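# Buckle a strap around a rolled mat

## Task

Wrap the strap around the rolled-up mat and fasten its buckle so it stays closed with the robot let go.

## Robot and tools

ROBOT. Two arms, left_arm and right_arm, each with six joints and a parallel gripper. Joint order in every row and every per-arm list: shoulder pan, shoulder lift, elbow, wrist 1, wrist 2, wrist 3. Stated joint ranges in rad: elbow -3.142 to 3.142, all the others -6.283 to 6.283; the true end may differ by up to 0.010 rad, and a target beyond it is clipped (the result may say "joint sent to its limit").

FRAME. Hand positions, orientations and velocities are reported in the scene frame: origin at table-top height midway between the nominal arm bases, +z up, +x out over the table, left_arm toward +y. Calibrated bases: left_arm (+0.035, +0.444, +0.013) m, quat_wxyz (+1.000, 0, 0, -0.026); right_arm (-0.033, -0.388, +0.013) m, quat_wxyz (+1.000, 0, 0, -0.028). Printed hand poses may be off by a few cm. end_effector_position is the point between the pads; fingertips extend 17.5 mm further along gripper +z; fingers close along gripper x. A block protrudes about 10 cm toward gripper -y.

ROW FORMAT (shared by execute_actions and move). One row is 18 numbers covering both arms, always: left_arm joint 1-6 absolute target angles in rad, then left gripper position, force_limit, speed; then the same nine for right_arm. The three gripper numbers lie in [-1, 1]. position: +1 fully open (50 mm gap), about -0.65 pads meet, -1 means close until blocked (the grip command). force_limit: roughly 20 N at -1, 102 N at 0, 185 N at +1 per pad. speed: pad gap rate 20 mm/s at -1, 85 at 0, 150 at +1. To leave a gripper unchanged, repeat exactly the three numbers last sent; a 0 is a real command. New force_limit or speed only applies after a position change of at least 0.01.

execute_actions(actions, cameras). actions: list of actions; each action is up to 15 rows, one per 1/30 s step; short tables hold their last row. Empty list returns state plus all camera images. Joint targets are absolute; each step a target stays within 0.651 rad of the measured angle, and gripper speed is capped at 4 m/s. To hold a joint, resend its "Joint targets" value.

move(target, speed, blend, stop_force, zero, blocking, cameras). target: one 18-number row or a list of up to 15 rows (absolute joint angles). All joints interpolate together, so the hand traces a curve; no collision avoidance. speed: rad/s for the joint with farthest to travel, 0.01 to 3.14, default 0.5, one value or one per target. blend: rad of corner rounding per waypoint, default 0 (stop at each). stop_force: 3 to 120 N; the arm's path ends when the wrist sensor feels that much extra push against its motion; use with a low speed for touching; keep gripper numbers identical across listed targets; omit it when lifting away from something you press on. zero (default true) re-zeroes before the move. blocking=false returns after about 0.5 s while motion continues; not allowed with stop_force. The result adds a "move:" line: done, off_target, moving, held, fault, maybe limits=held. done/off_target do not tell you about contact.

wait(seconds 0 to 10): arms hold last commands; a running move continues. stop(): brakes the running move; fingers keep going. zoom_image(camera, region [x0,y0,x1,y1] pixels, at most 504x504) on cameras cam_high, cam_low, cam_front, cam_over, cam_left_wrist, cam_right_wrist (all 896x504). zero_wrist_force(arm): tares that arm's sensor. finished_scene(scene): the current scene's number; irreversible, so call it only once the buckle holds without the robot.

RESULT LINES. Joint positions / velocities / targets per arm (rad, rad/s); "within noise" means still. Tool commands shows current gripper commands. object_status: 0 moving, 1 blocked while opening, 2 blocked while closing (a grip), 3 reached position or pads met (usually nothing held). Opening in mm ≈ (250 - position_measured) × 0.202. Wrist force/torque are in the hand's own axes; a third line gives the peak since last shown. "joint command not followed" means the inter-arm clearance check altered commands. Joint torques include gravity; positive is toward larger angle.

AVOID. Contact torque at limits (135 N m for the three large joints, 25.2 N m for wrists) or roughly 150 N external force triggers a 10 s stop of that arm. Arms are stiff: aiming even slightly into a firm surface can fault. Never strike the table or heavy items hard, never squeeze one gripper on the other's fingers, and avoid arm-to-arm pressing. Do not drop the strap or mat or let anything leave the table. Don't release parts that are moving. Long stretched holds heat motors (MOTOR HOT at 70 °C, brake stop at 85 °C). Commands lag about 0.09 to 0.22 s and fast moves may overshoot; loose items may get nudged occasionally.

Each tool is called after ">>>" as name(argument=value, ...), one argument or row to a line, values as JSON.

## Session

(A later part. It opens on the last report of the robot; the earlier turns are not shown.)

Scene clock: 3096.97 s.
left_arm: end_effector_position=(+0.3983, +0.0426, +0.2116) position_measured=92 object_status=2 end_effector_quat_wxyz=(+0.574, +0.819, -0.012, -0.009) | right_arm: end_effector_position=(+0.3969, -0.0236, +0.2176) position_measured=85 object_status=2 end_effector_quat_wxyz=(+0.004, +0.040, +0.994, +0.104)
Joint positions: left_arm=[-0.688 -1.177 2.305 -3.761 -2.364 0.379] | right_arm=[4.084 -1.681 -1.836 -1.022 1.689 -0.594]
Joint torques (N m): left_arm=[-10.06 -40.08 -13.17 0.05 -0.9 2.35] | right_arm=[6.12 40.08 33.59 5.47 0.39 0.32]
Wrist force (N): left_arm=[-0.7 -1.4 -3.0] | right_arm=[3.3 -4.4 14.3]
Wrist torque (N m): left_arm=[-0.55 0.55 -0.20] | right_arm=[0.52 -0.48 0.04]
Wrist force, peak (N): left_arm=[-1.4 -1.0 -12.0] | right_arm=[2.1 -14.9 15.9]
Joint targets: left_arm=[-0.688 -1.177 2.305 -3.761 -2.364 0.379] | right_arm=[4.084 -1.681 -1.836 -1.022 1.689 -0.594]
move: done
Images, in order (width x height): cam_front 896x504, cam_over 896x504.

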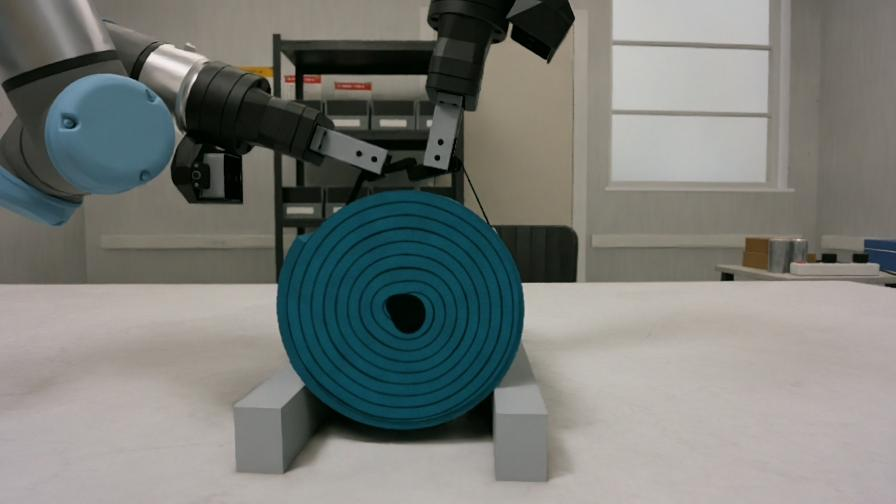

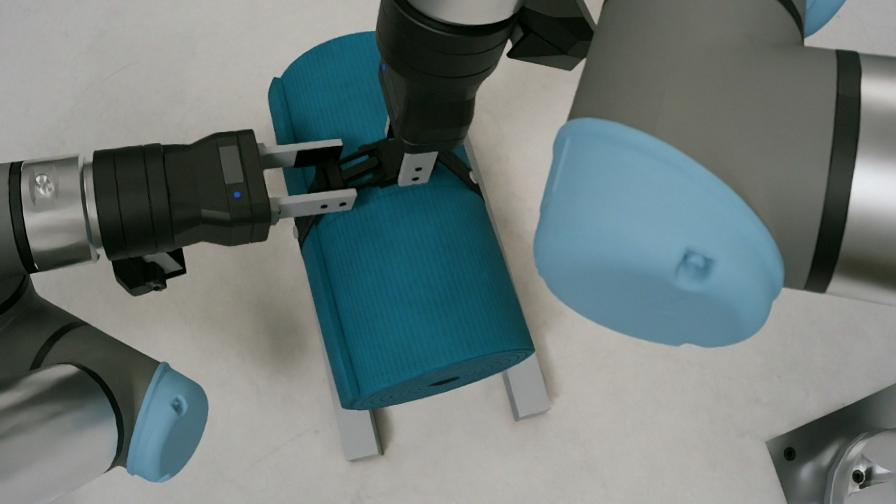

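>>> move(
  target=[
    [-0.6940,-1.1455,2.3035,-3.7933,-2.3587,0.3740,-0.98,0.7,-1,4.0838,-1.6810,-1.8359,-1.0223,1.6893,-0.5942,-1,-0.75,-1],
  ],
  speed=0.03,
  stop_force=20,
  cameras=["cam_front","cam_over"],
)

>>> zoom_image(
  camera="cam_front",
  region=[320, 70, 520, 210],
)

Scene clock: 3108.07 s.
left_arm: end_effector_position=(+0.3983, +0.0395, +0.2016) position_measured=92 object_status=2 end_effector_quat_wxyz=(+0.573, +0.819, -0.012, -0.009) | right_arm: end_effector_position=(+0.3969, -0.0236, +0.2176) position_measured=85 object_status=2 end_effector_quat_wxyz=(+0.004, +0.040, +0.994, +0.104)
Joint positions: left_arm=[-0.694 -1.145 2.303 -3.793 -2.359 0.374] | right_arm=[4.084 -1.681 -1.836 -1.022 1.689 -0.594]
Joint torques (N m): left_arm=[1.69 -41.06 -16.83 -0.21 -1.82 -0.51] | right_arm=[6.14 39.91 33.3 6.1 0.14 0.23]
Wrist force (N): left_arm=[-2.0 -4.5 -4.6] | right_arm=[2.0 -6.8 12.2]
Wrist torque (N m): left_arm=[-0.57 0.53 -0.13] | right_arm=[0.35 -0.46 0.09]
Wrist force, peak (N): left_arm=[-2.7 -6.4 -7.6] | right_arm=[1.5 -12.1 13.2]
Joint targets: left_arm=[-0.694 -1.145 2.304 -3.793 -2.359 0.374] | right_arm=[4.084 -1.681 -1.836 -1.022 1.689 -0.594]
move: done
Images, in order (width x height): cam_front 896x504, cam_over 896x504.

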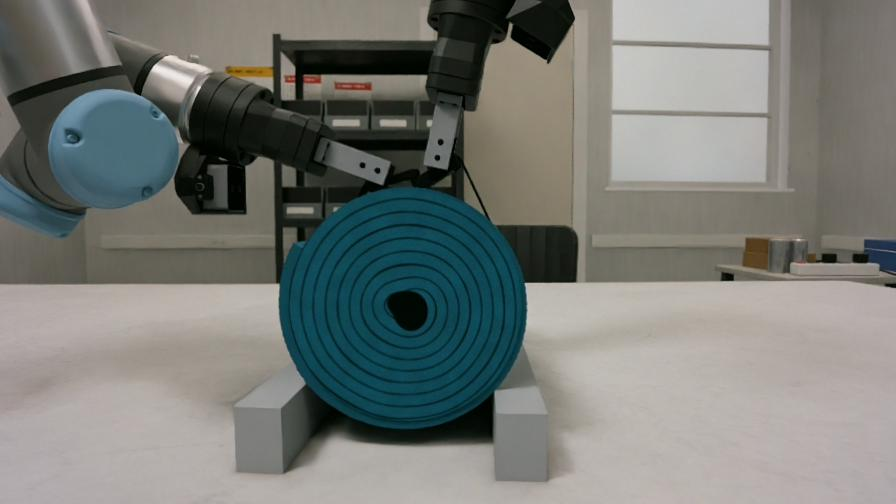

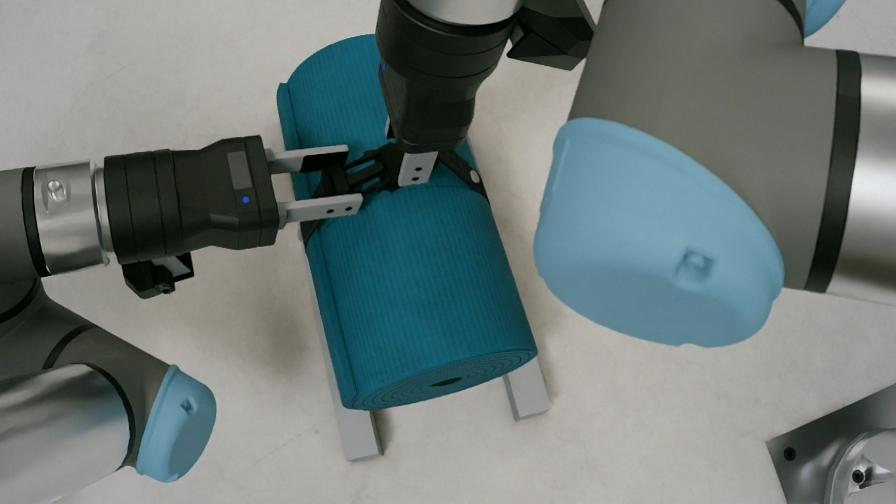

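Scaled by 2.520.

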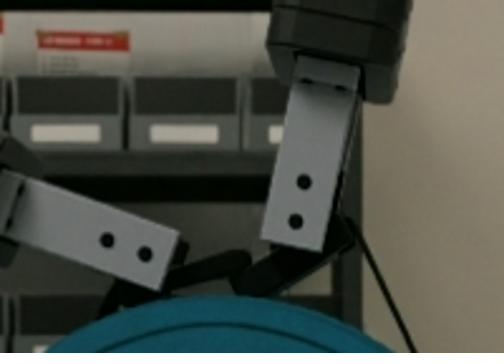

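>>> move(
  target=[
    [-0.6940,-1.1455,2.3035,-3.7933,-2.3587,0.3740,-0.98,0.7,-1,4.0838,-1.6810,-1.8359,-1.0223,1.6893,-0.5942,-0.98,0.7,-1],
  ],
  speed=0.03,
  cameras=["cam_front","cam_right_wrist"],
)

>>> zoom_image(
  camera="cam_front",
  region=[320, 70, 520, 210],
)

>>> zoom_image(
  camera="cam_right_wrist",
  region=[300, 150, 650, 360],
)

Scene clock: 3112.53 s.
left_arm: end_effector_position=(+0.3983, +0.0396, +0.2017) position_measured=92 object_status=2 end_effector_quat_wxyz=(+0.574, +0.819, -0.012, -0.009) | right_arm: end_effector_position=(+0.3969, -0.0236, +0.2176) position_measured=95 object_status=2 end_effector_quat_wxyz=(+0.004, +0.040, +0.994, +0.104)
Joint positions: left_arm=[-0.694 -1.146 2.304 -3.793 -2.359 0.374] | right_arm=[4.084 -1.681 -1.836 -1.022 1.689 -0.594]
Joint torques (N m): left_arm=[5.81 -41.32 -9.96 -0.89 -2.29 2.16] | right_arm=[6.09 40.05 33.56 6.06 -0.11 0.36]
Wrist force (N): left_arm=[-2.0 -4.0 -5.7] | right_arm=[1.8 -7.7 12.4]
Wrist torque (N m): left_arm=[-0.56 0.48 -0.12] | right_arm=[0.37 -0.47 0.09]
Wrist force, peak (N): left_arm=[-2.2 -4.1 -5.6] | right_arm=[1.5 -7.7 12.5]
Joint targets: left_arm=[-0.694 -1.145 2.304 -3.793 -2.359 0.374] | right_arm=[4.084 -1.681 -1.836 -1.022 1.689 -0.594]
move: done
Images, in order (width x height): cam_front 896x504, cam_right_wrist 896x504.

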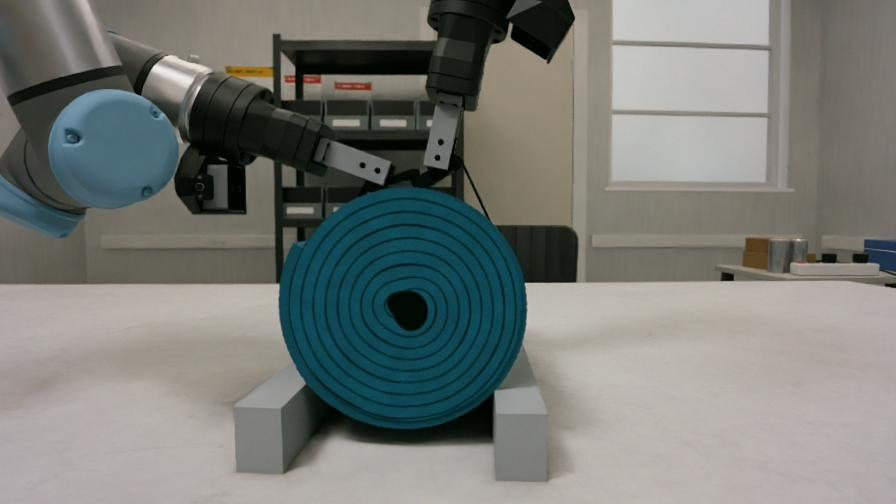

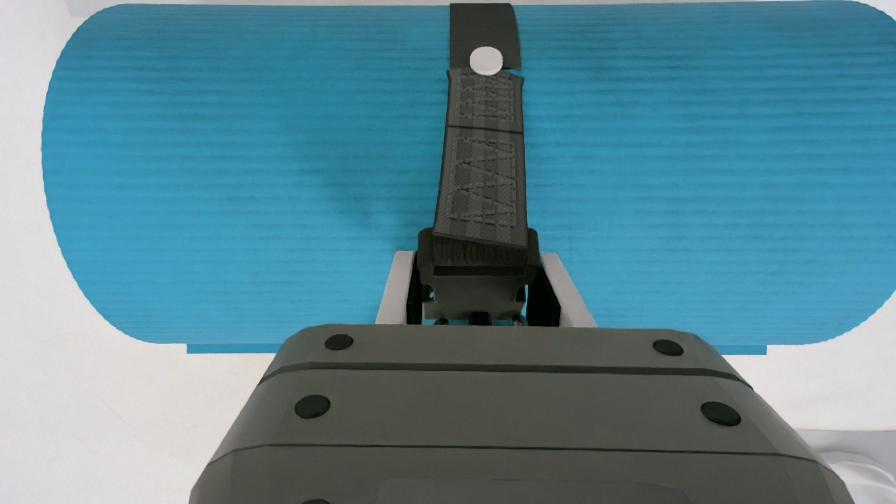

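Scaled by 2.520.

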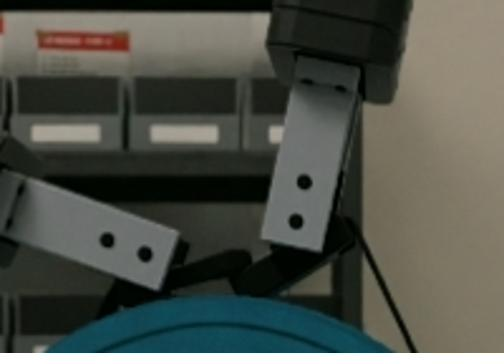

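Scaled by 1.440.

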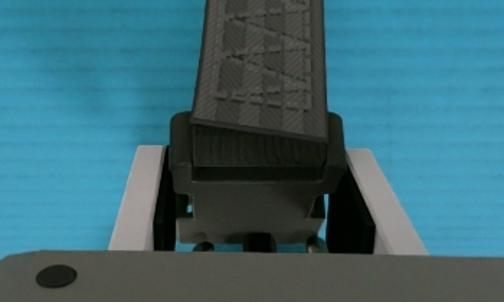

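>>> move(
  target=[
    [-0.5625,-1.1439,2.3149,-3.7154,-2.4880,0.4951,-0.98,0.7,-1,4.0838,-1.6810,-1.8359,-1.0223,1.6893,-0.5942,-0.98,0.7,-1],
    [-0.5625,-1.1439,2.3149,-3.7154,-2.4880,0.4951,-0.98,0.7,-1,3.9415,-1.6781,-2.1355,-0.3702,1.9922,-0.6111,-0.98,0.7,-1],
  ],
  speed=[0.08,0.2],
  stop_force=25,
  cameras=["cam_front","cam_over"],
)

>>> zoom_image(
  camera="cam_front",
  region=[320, 100, 520, 240],
)

>>> zoom_image(
  camera="cam_over",
  region=[240, 80, 540, 240],
)

Scene clock: 3130.53 s.
left_arm: end_effector_position=(+0.4143, +0.0876, +0.1946) position_measured=92 object_status=2 end_effector_quat_wxyz=(+0.573, +0.819, -0.020, -0.014) | right_arm: end_effector_position=(+0.3958, -0.0304, +0.1997) position_measured=95 object_status=2 end_effector_quat_wxyz=(+0.016, +0.048, +0.944, +0.325)
Joint positions: left_arm=[-0.563 -1.144 2.315 -3.715 -2.488 0.495] | right_arm=[3.941 -1.678 -2.135 -0.37 1.992 -0.611]
Joint torques (N m): left_arm=[-6.44 -37.99 -19.72 -5.78 0.02 -2.38] | right_arm=[6.07 32.54 29.61 5.26 -1.89 0.81]
Wrist force (N): left_arm=[-2.9 -7.4 2.9] | right_arm=[0.9 3.0 -1.9]
Wrist torque (N m): left_arm=[-0.43 0.53 -0.26] | right_arm=[0.47 -0.09 -0.18]
Wrist force, peak (N): left_arm=[-2.3 -10.2 0.5] | right_arm=[1.6 -8.0 12.5]
Joint targets: left_arm=[-0.562 -1.144 2.315 -3.715 -2.488 0.495] | right_arm=[3.942 -1.678 -2.135 -0.370 1.992 -0.611]
move: done
Images, in order (width x height): cam_front 896x504, cam_over 896x504.

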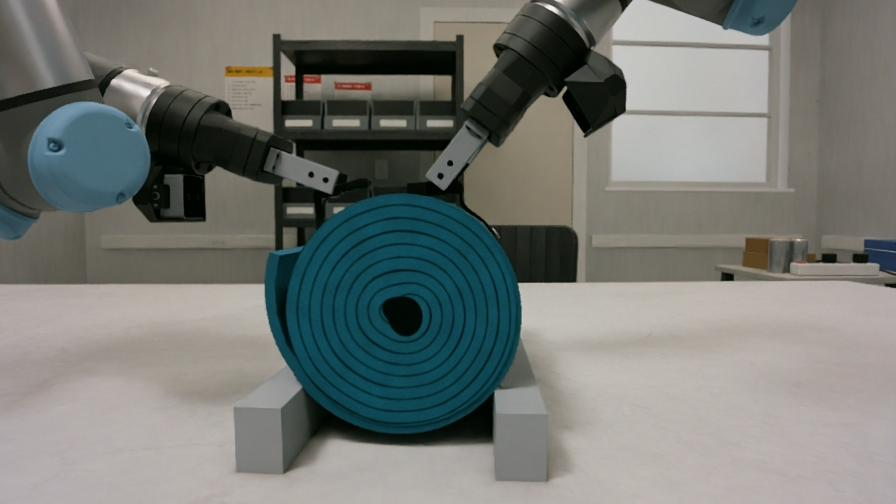

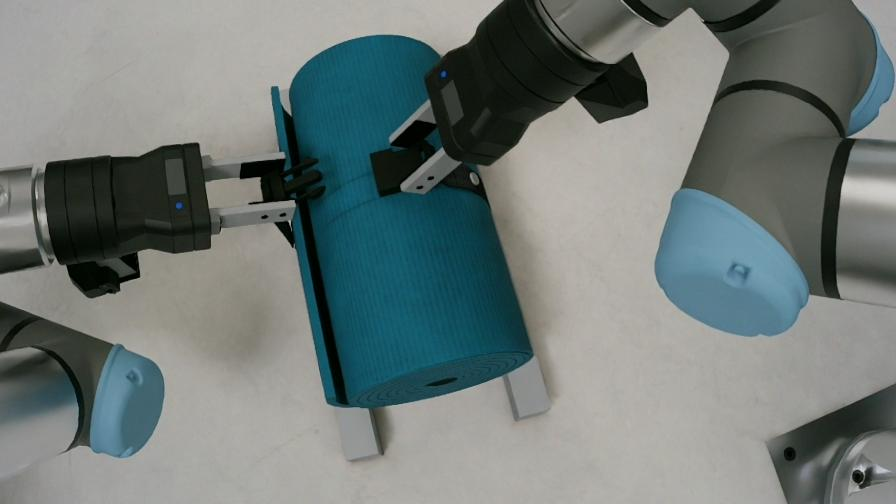

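Scaled by 2.520.

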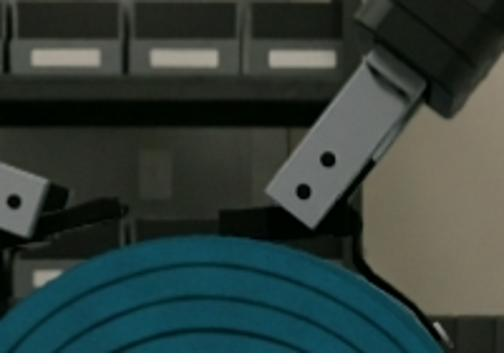

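Scaled by 1.680.

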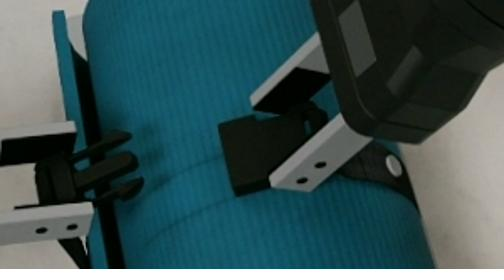

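>>> move(
  target=[
    [-0.6897,-1.3837,2.2845,-3.1919,-2.2735,0.6348,-0.98,0.7,-1,3.9415,-1.6781,-2.1355,-0.3702,1.9922,-0.6111,-0.98,0.7,-1],
  ],
  speed=0.12,
  stop_force=15,
  cameras=["cam_front","cam_over"],
)

>>> zoom_image(
  camera="cam_front",
  region=[320, 110, 480, 220],
)

>>> zoom_image(
  camera="cam_over",
  region=[280, 100, 480, 230],
)

Scene clock: 3167.00 s.
left_arm: end_effector_position=(+0.4015, +0.0618, +0.2025) position_measured=92 object_status=2 end_effector_quat_wxyz=(+0.461, +0.886, -0.035, -0.018) | right_arm: end_effector_position=(+0.3958, -0.0304, +0.1997) position_measured=95 object_status=2 end_effector_quat_wxyz=(+0.016, +0.048, +0.944, +0.325)
Joint positions: left_arm=[-0.69 -1.384 2.284 -3.192 -2.274 0.635] | right_arm=[3.942 -1.678 -2.135 -0.37 1.992 -0.611]
Joint torques (N m): left_arm=[9.43 -22.64 -13.47 -6.86 -3.48 -2.47] | right_arm=[5.12 16.62 29.59 5.08 1.94 0.77]
Wrist force (N): left_arm=[-1.6 -5.9 2.4] | right_arm=[0.8 0.0 -0.7]
Wrist torque (N m): left_arm=[-0.26 0.46 -0.22] | right_arm=[0.40 -0.10 -0.20]
Wrist force, peak (N): left_arm=[-2.9 -8.1 2.9] | right_arm=[1.0 3.5 -1.7]
Joint targets: left_arm=[-0.690 -1.384 2.284 -3.192 -2.274 0.635] | right_arm=[3.942 -1.678 -2.135 -0.370 1.992 -0.611]
move: done
Images, in order (width x height): cam_front 896x504, cam_over 896x504.

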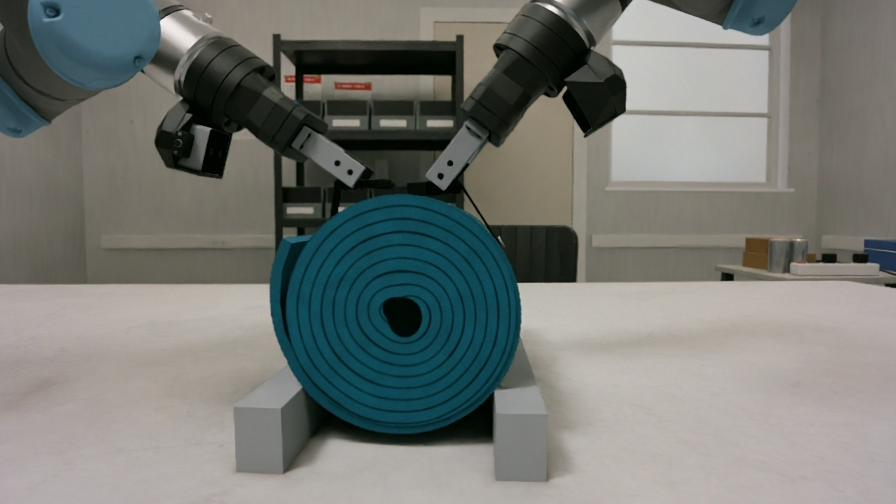

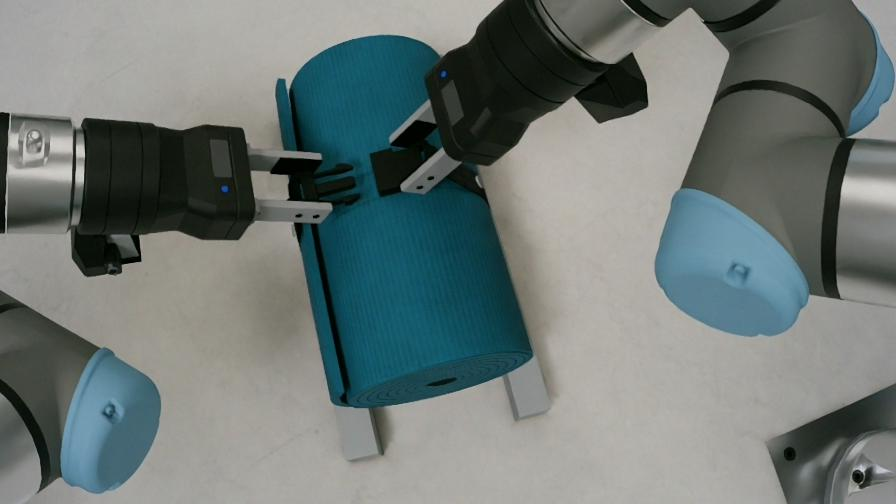

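Scaled by 3.150.

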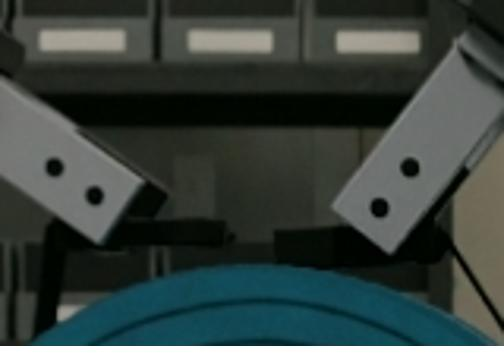

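Scaled by 2.520.

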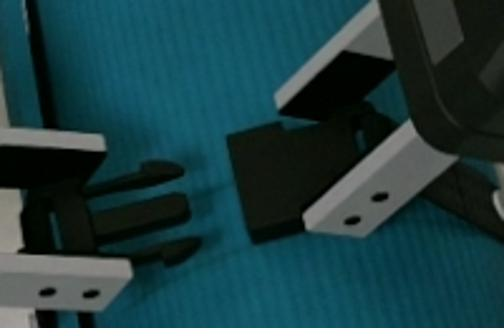

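>>> move(
  target=[
    [-0.6872,-1.3718,2.2844,-3.2020,-2.2752,0.6372,-0.98,0.7,-1,3.9415,-1.6781,-2.1355,-0.3702,1.9922,-0.6111,-0.98,0.7,-1],
  ],
  speed=0.06,
  stop_force=15,
  cameras=["cam_front","cam_over","cam_high"],
)

>>> zoom_image(
  camera="cam_front",
  region=[340, 150, 460, 220],
)

>>> zoom_image(
  camera="cam_over",
  region=[290, 120, 450, 220],
)

Scene clock: 3190.50 s.
left_arm: end_effector_position=(+0.4030, +0.0618, +0.1986) position_measured=92 object_status=2 end_effector_quat_wxyz=(+0.461, +0.886, -0.035, -0.018) | right_arm: end_effector_position=(+0.3958, -0.0304, +0.1997) position_measured=95 object_status=2 end_effector_quat_wxyz=(+0.016, +0.048, +0.944, +0.325)
Joint positions: left_arm=[-0.687 -1.372 2.284 -3.202 -2.275 0.637] | right_arm=[3.942 -1.678 -2.135 -0.37 1.992 -0.611]
Joint torques (N m): left_arm=[-1.07 -38.96 -25.38 -1.49 -1.27 -0.25] | right_arm=[5.12 16.53 29.09 5.12 3.25 0.69]
Wrist force (N): left_arm=[-1.8 -4.3 1.4] | right_arm=[0.8 0.1 -0.6]
Wrist torque (N m): left_arm=[-0.23 0.47 -0.23] | right_arm=[0.40 -0.09 -0.20]
Wrist force, peak (N): left_arm=[-1.5 -6.3 2.6] | right_arm=[0.8 0.4 -1.0]
Joint targets: left_arm=[-0.687 -1.372 2.284 -3.202 -2.275 0.637] | right_arm=[3.942 -1.678 -2.135 -0.370 1.992 -0.611]
move: done
Images, in order (width x height): cam_high 896x504, cam_front 896x504, cam_over 896x504.

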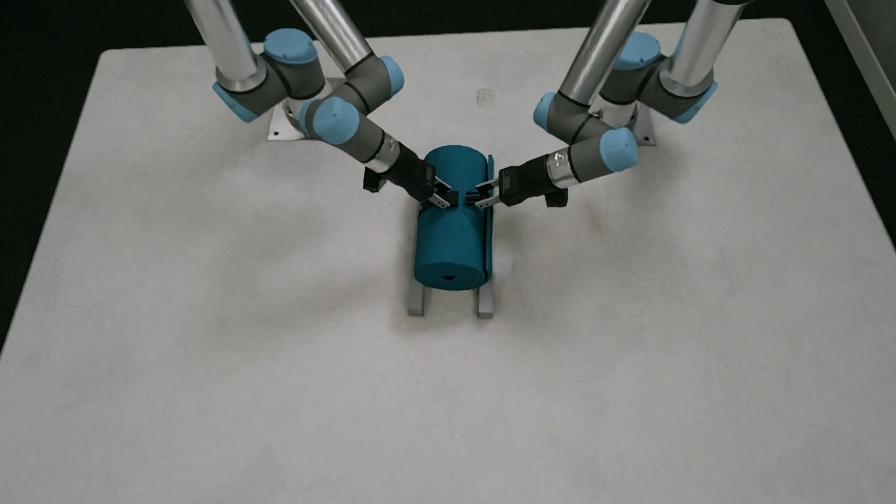

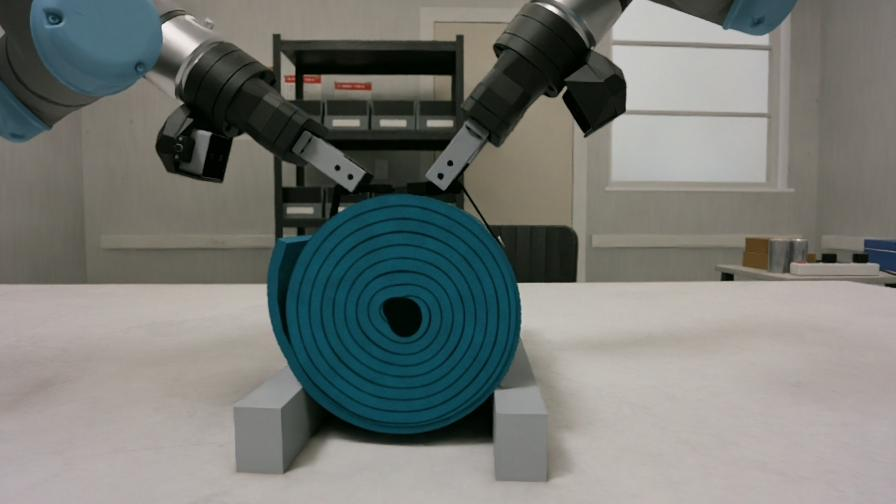

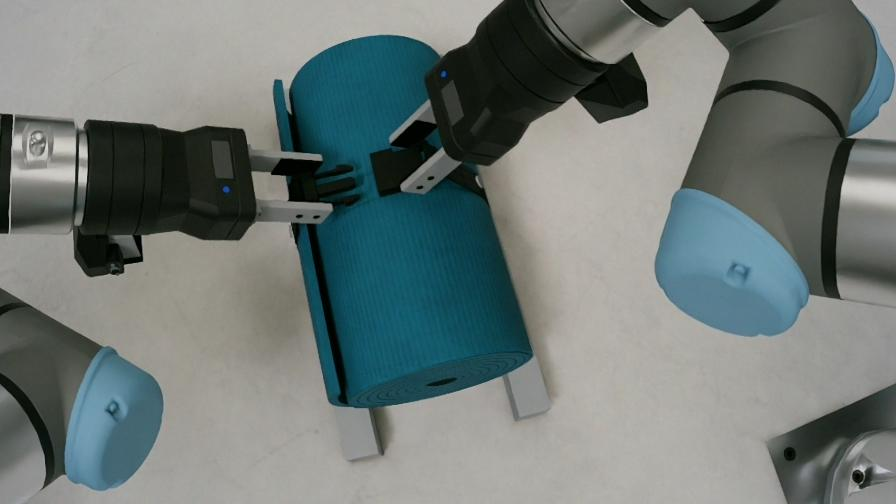

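Scaled by 4.200.

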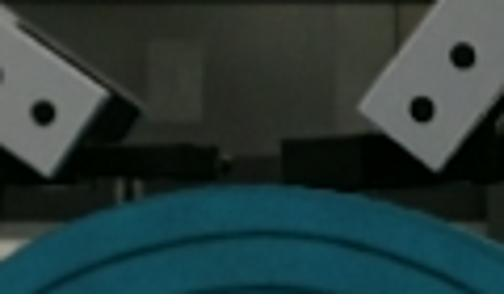

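Scaled by 3.150.

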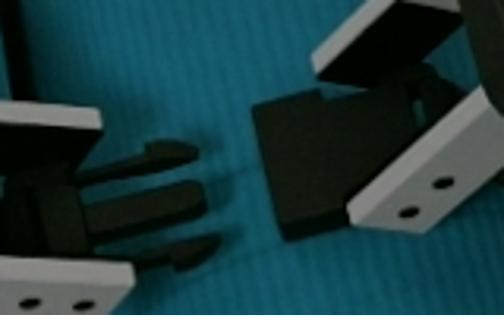

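>>> wait(
  seconds=0,
  cameras=["cam_left_wrist","cam_right_wrist"],
)

>>> zoom_image(
  camera="cam_left_wrist",
  region=[300, 150, 660, 360],
)

>>> zoom_image(
  camera="cam_right_wrist",
  region=[300, 150, 650, 360],
)

Scene clock: 3197.70 s.
left_arm: end_effector_position=(+0.4030, +0.0618, +0.1986) position_measured=92 object_status=2 end_effector_quat_wxyz=(+0.461, +0.886, -0.035, -0.018) | right_arm: end_effector_position=(+0.3958, -0.0304, +0.1997) position_measured=95 object_status=2 end_effector_quat_wxyz=(+0.016, +0.048, +0.944, +0.325)
Joint positions: left_arm=[-0.687 -1.372 2.284 -3.202 -2.275 0.637] | right_arm=[3.942 -1.678 -2.135 -0.37 1.992 -0.611]
Joint torques (N m): left_arm=[-5.2 -38.37 -26.09 -1.88 -0.06 -2.35] | right_arm=[5.56 16.94 29.28 4.99 3.29 0.58]
Wrist force (N): left_arm=[-1.6 -4.7 1.5] | right_arm=[0.9 0.0 -0.5]
Wrist torque (N m): left_arm=[-0.27 0.43 -0.24] | right_arm=[0.41 -0.12 -0.20]
Wrist force, peak (N): left_arm=[-1.9 -4.7 1.6] | right_arm=[1.0 0.1 -1.0]
Joint targets: left_arm=[-0.687 -1.372 2.284 -3.202 -2.275 0.637] | right_arm=[3.942 -1.678 -2.135 -0.370 1.992 -0.611]
Tool commands: left_gripper/position=-0.98 left_gripper/force_limit=+0.7 left_gripper/speed=-1.0 right_gripper/position=-0.98 right_gripper/force_limit=+0.7 right_gripper/speed=-1.0
Images, in order (width x height): cam_left_wrist 896x504, cam_right_wrist 896x504.

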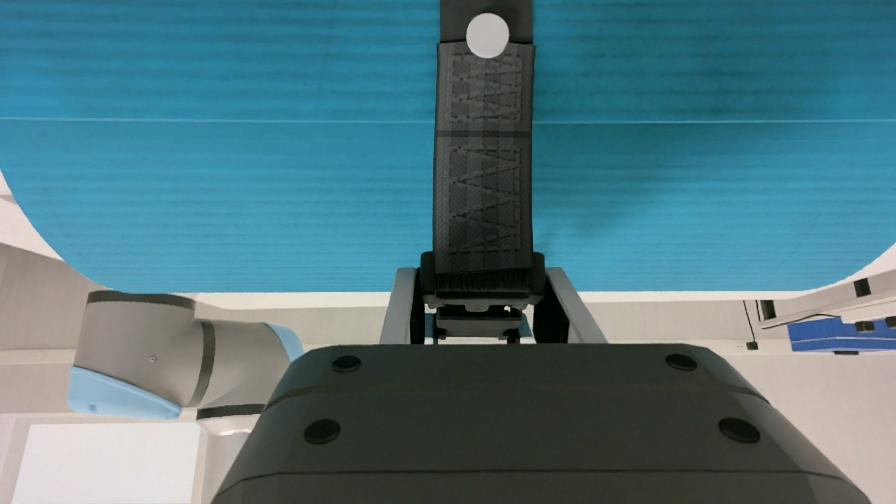

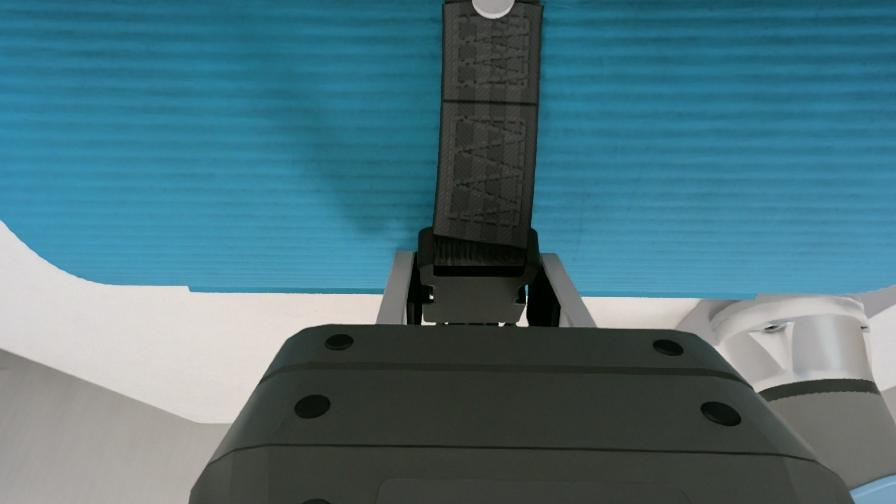

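Scaled by 1.400.

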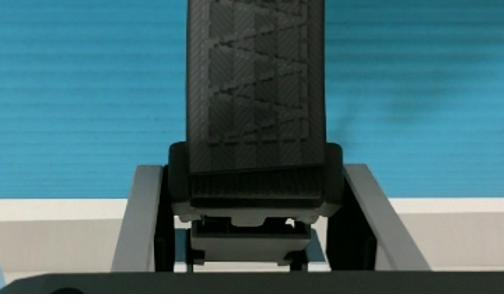

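Scaled by 1.440.

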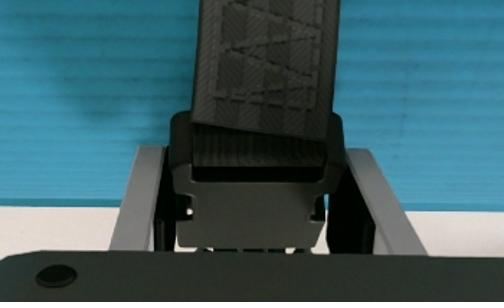

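>>> move(
  target=[
    [-0.7261,-1.3503,2.2621,-3.2253,-2.2493,0.5999,-0.98,0.7,-1,3.9415,-1.6781,-2.1355,-0.3702,1.9922,-0.6111,-0.98,0.7,-1],
  ],
  speed=0.03,
  stop_force=12,
  cameras=["cam_front","cam_over","cam_left_wrist"],
)

>>> zoom_image(
  camera="cam_front",
  region=[340, 150, 460, 220],
)

>>> zoom_image(
  camera="cam_over",
  region=[290, 120, 450, 220],
)

>>> zoom_image(
  camera="cam_left_wrist",
  region=[300, 150, 660, 360],
)

Scene clock: 3209.53 s.
left_arm: end_effector_position=(+0.4019, +0.0462, +0.1986) position_measured=92 object_status=2 end_effector_quat_wxyz=(+0.461, +0.886, -0.036, -0.018) | right_arm: end_effector_position=(+0.3958, -0.0304, +0.1997) position_measured=95 object_status=2 end_effector_quat_wxyz=(+0.016, +0.048, +0.944, +0.325)
Joint positions: left_arm=[-0.717 -1.355 2.267 -3.22 -2.255 0.608] | right_arm=[3.941 -1.678 -2.135 -0.37 1.992 -0.611]
Joint torques (N m): left_arm=[5.04 -39.86 -15.61 -2.66 -3.26 2.32] | right_arm=[6.6 17.38 28.83 7.11 3.17 0.41]
Wrist force (N): left_arm=[-1.8 -12.6 -7.6] | right_arm=[0.5 -9.7 -7.9]
Wrist torque (N m): left_arm=[-0.27 0.43 -0.16] | right_arm=[0.27 -0.09 -0.22]
Wrist force, peak (N): left_arm=[-3.2 -21.9 -19.2] | right_arm=[-1.0 -21.8 -17.3]
Joint targets: left_arm=[-0.717 -1.355 2.267 -3.220 -2.255 0.608] | right_arm=[3.942 -1.678 -2.135 -0.370 1.992 -0.611]
move: contact (left_arm)
Images, in order (width x height): cam_front 896x504, cam_over 896x504, cam_left_wrist 896x504.

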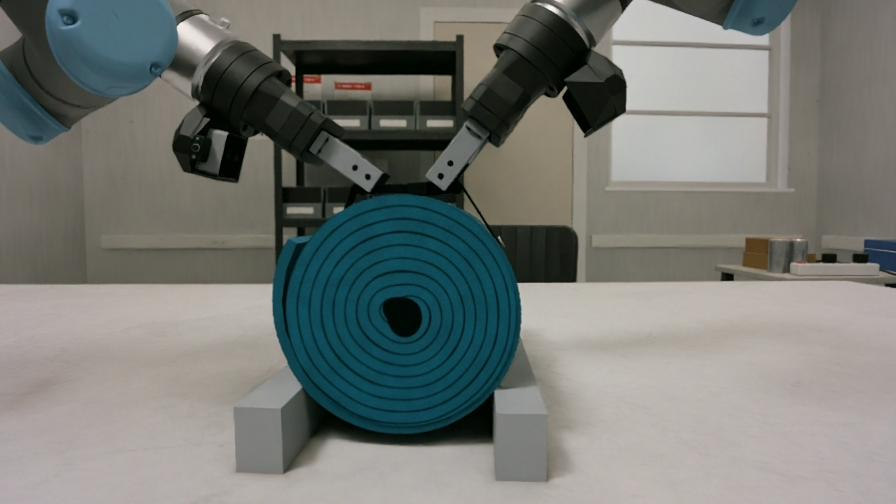

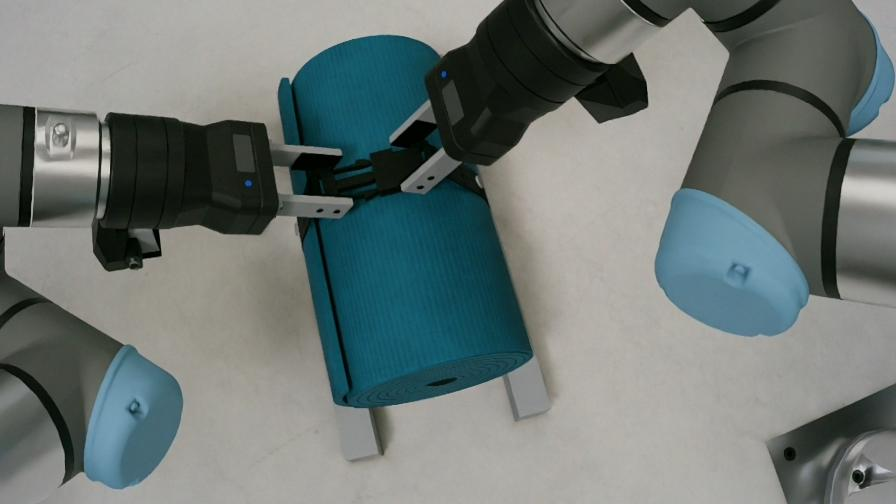

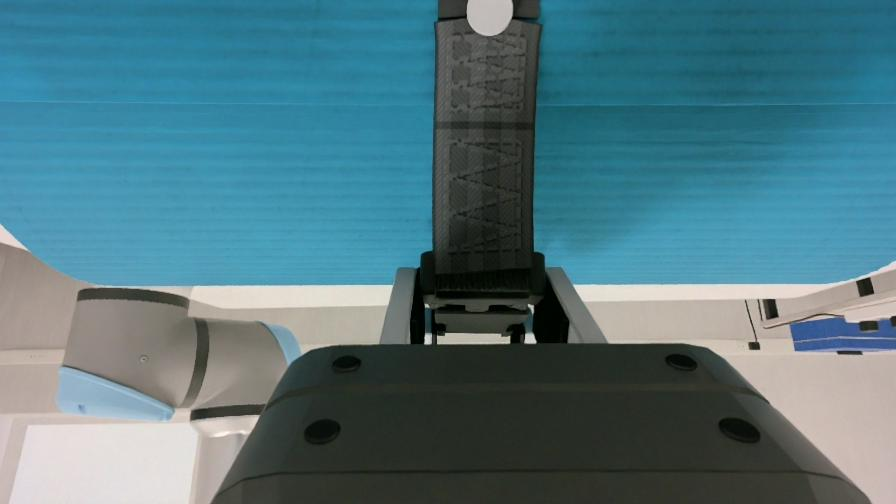

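Scaled by 4.200.

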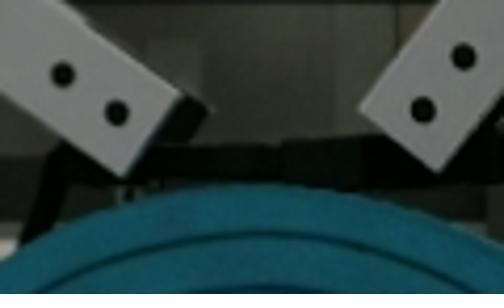

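Scaled by 3.150.

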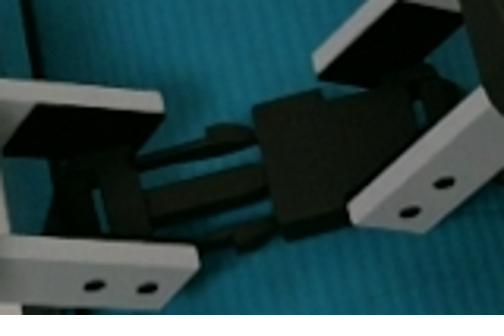

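Scaled by 1.400.

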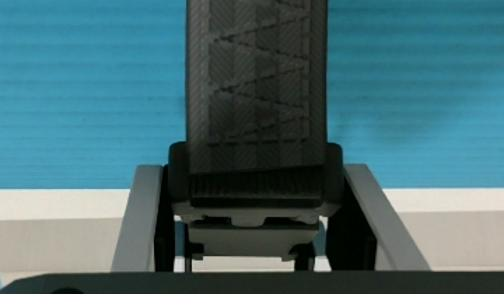

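>>> move(
  target=[
    [-0.7631,-1.3285,2.2382,-3.2444,-2.2239,0.5655,-0.98,0.7,-1,3.9415,-1.6781,-2.1355,-0.3702,1.9922,-0.6111,-0.98,0.7,-1],
  ],
  speed=0.02,
  stop_force=40,
  cameras=["cam_front","cam_over"],
)

>>> zoom_image(
  camera="cam_front",
  region=[340, 150, 460, 220],
)

>>> zoom_image(
  camera="cam_over",
  region=[290, 120, 450, 220],
)

Scene clock: 3217.70 s.
left_arm: end_effector_position=(+0.4019, +0.0449, +0.1985) position_measured=92 object_status=2 end_effector_quat_wxyz=(+0.461, +0.886, -0.035, -0.018) | right_arm: end_effector_position=(+0.3958, -0.0304, +0.1997) position_measured=95 object_status=2 end_effector_quat_wxyz=(+0.016, +0.048, +0.944, +0.325)
Joint positions: left_arm=[-0.72 -1.354 2.266 -3.221 -2.253 0.606] | right_arm=[3.941 -1.678 -2.136 -0.37 1.992 -0.611]
Joint torques (N m): left_arm=[-14.5 -39.91 -24.91 -4.94 -7.2 2.32] | right_arm=[28.44 20.46 33.59 11.4 10.5 0.31]
Wrist force (N): left_arm=[-4.6 -37.6 -39.0] | right_arm=[-3.0 -39.5 -32.7]
Wrist torque (N m): left_arm=[-0.20 0.37 -0.12] | right_arm=[0.87 -0.16 -0.22]
Wrist force, peak (N): left_arm=[-4.5 -43.7 -46.2] | right_arm=[-3.2 -46.1 -39.0]
Joint targets: left_arm=[-0.720 -1.354 2.266 -3.221 -2.253 0.606] | right_arm=[3.942 -1.678 -2.135 -0.370 1.992 -0.611]
move: contact (left_arm); left_arm: the shoulder pan is farthest, 0.043 rad from its target
Images, in order (width x height): cam_front 896x504, cam_over 896x504.

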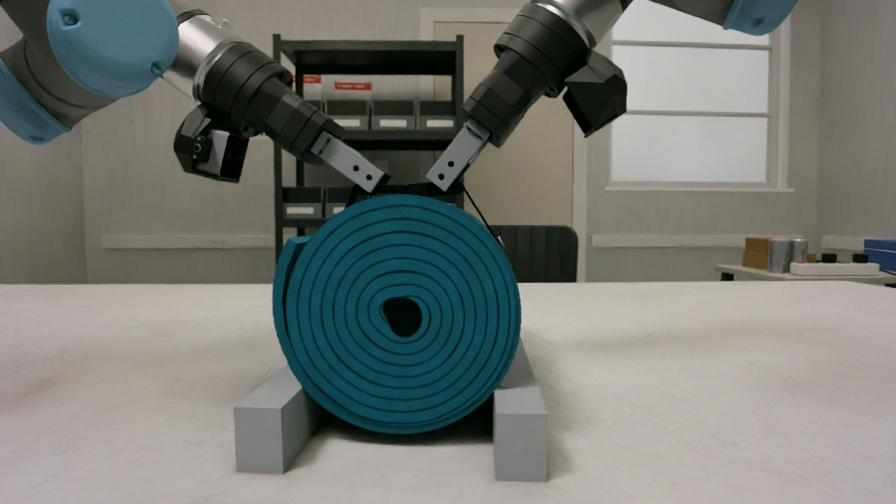

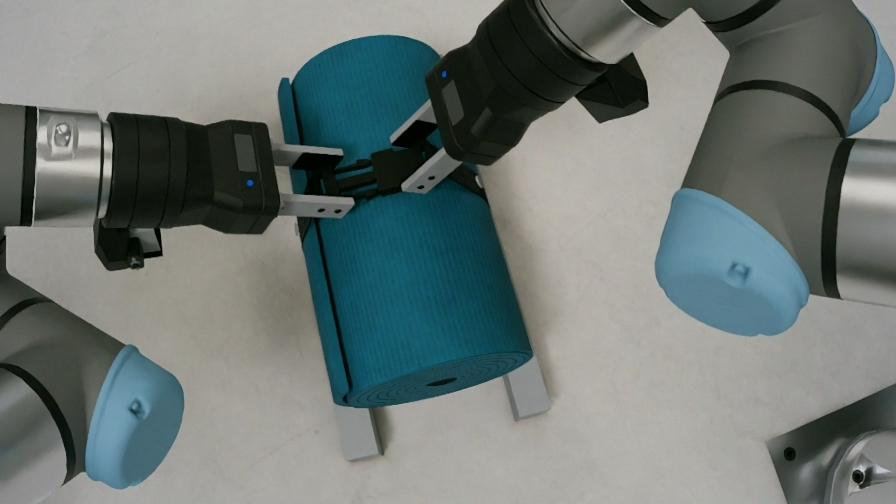

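Scaled by 4.200.

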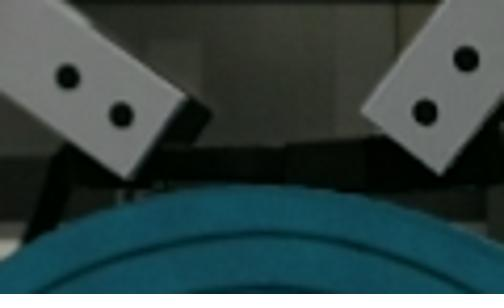

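Scaled by 3.150.

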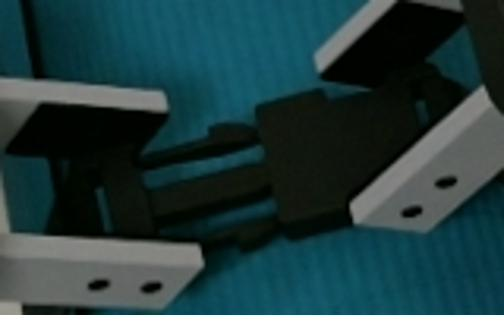

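>>> move(
  target=[
    [-0.7631,-1.3285,2.2382,-3.2444,-2.2239,0.5655,-0.98,0.7,-1,3.9415,-1.6781,-2.1355,-0.3702,1.9922,-0.6111,-0.98,0.7,-1],
  ],
  speed=0.02,
  stop_force=35,
  cameras=["cam_front","cam_over"],
)

>>> zoom_image(
  camera="cam_front",
  region=[340, 150, 460, 220],
)

>>> zoom_image(
  camera="cam_over",
  region=[290, 120, 450, 220],
)

Scene clock: 3236.20 s.
left_arm: end_effector_position=(+0.4018, +0.0438, +0.1984) position_measured=92 object_status=2 end_effector_quat_wxyz=(+0.461, +0.887, -0.035, -0.018) | right_arm: end_effector_position=(+0.3958, -0.0304, +0.1997) position_measured=95 object_status=2 end_effector_quat_wxyz=(+0.016, +0.048, +0.944, +0.325)
Joint positions: left_arm=[-0.722 -1.352 2.264 -3.222 -2.251 0.604] | right_arm=[3.941 -1.678 -2.136 -0.37 1.992 -0.611]
Joint torques (N m): left_arm=[-28.95 -40.14 -33.78 -7.53 -10.19 2.34] | right_arm=[42.22 23.64 45.24 15.22 11.64 0.23]
Wrist force (N): left_arm=[-5.7 -57.6 -66.5] | right_arm=[-5.4 -63.6 -55.1]
Wrist torque (N m): left_arm=[0.20 0.33 -0.12] | right_arm=[1.58 -0.15 -0.24]
Wrist force, peak (N): left_arm=[-6.4 -64.5 -75.2] | right_arm=[-6.3 -72.1 -62.5]
Joint targets: left_arm=[-0.722 -1.352 2.264 -3.222 -2.251 0.604] | right_arm=[3.942 -1.678 -2.135 -0.370 1.992 -0.611]
move: contact (left_arm); left_arm: the shoulder pan is farthest, 0.041 rad from its target
Images, in order (width x height): cam_front 896x504, cam_over 896x504.

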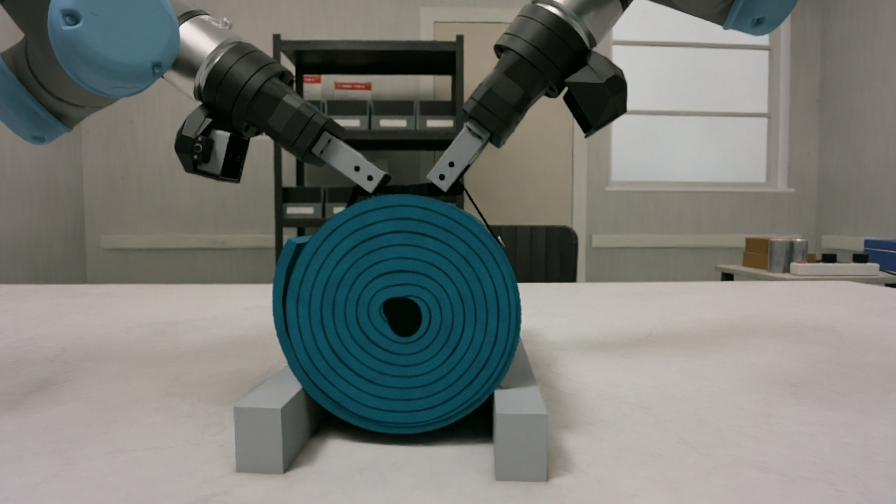

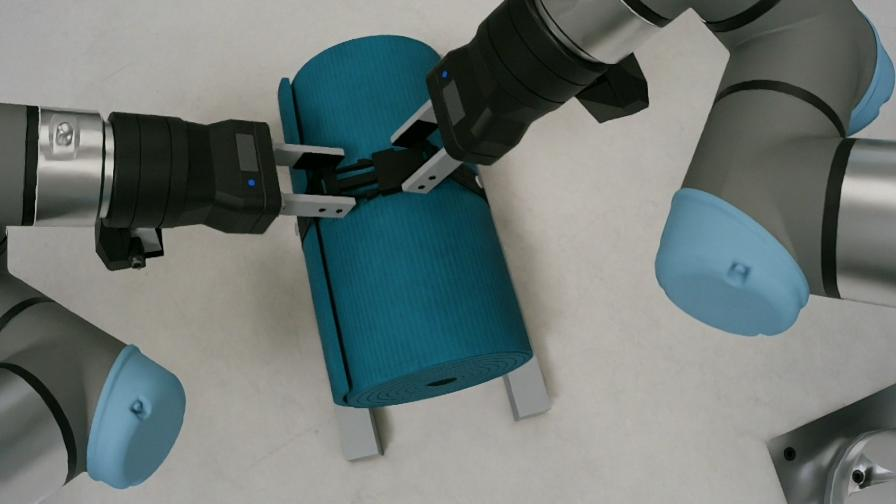

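Scaled by 4.200.

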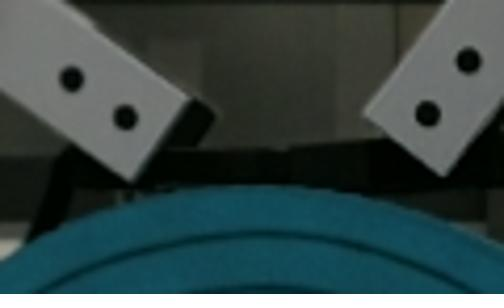

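Scaled by 3.150.

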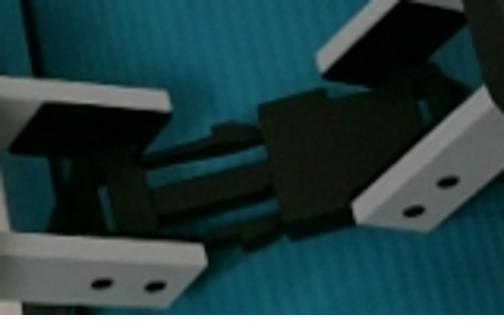

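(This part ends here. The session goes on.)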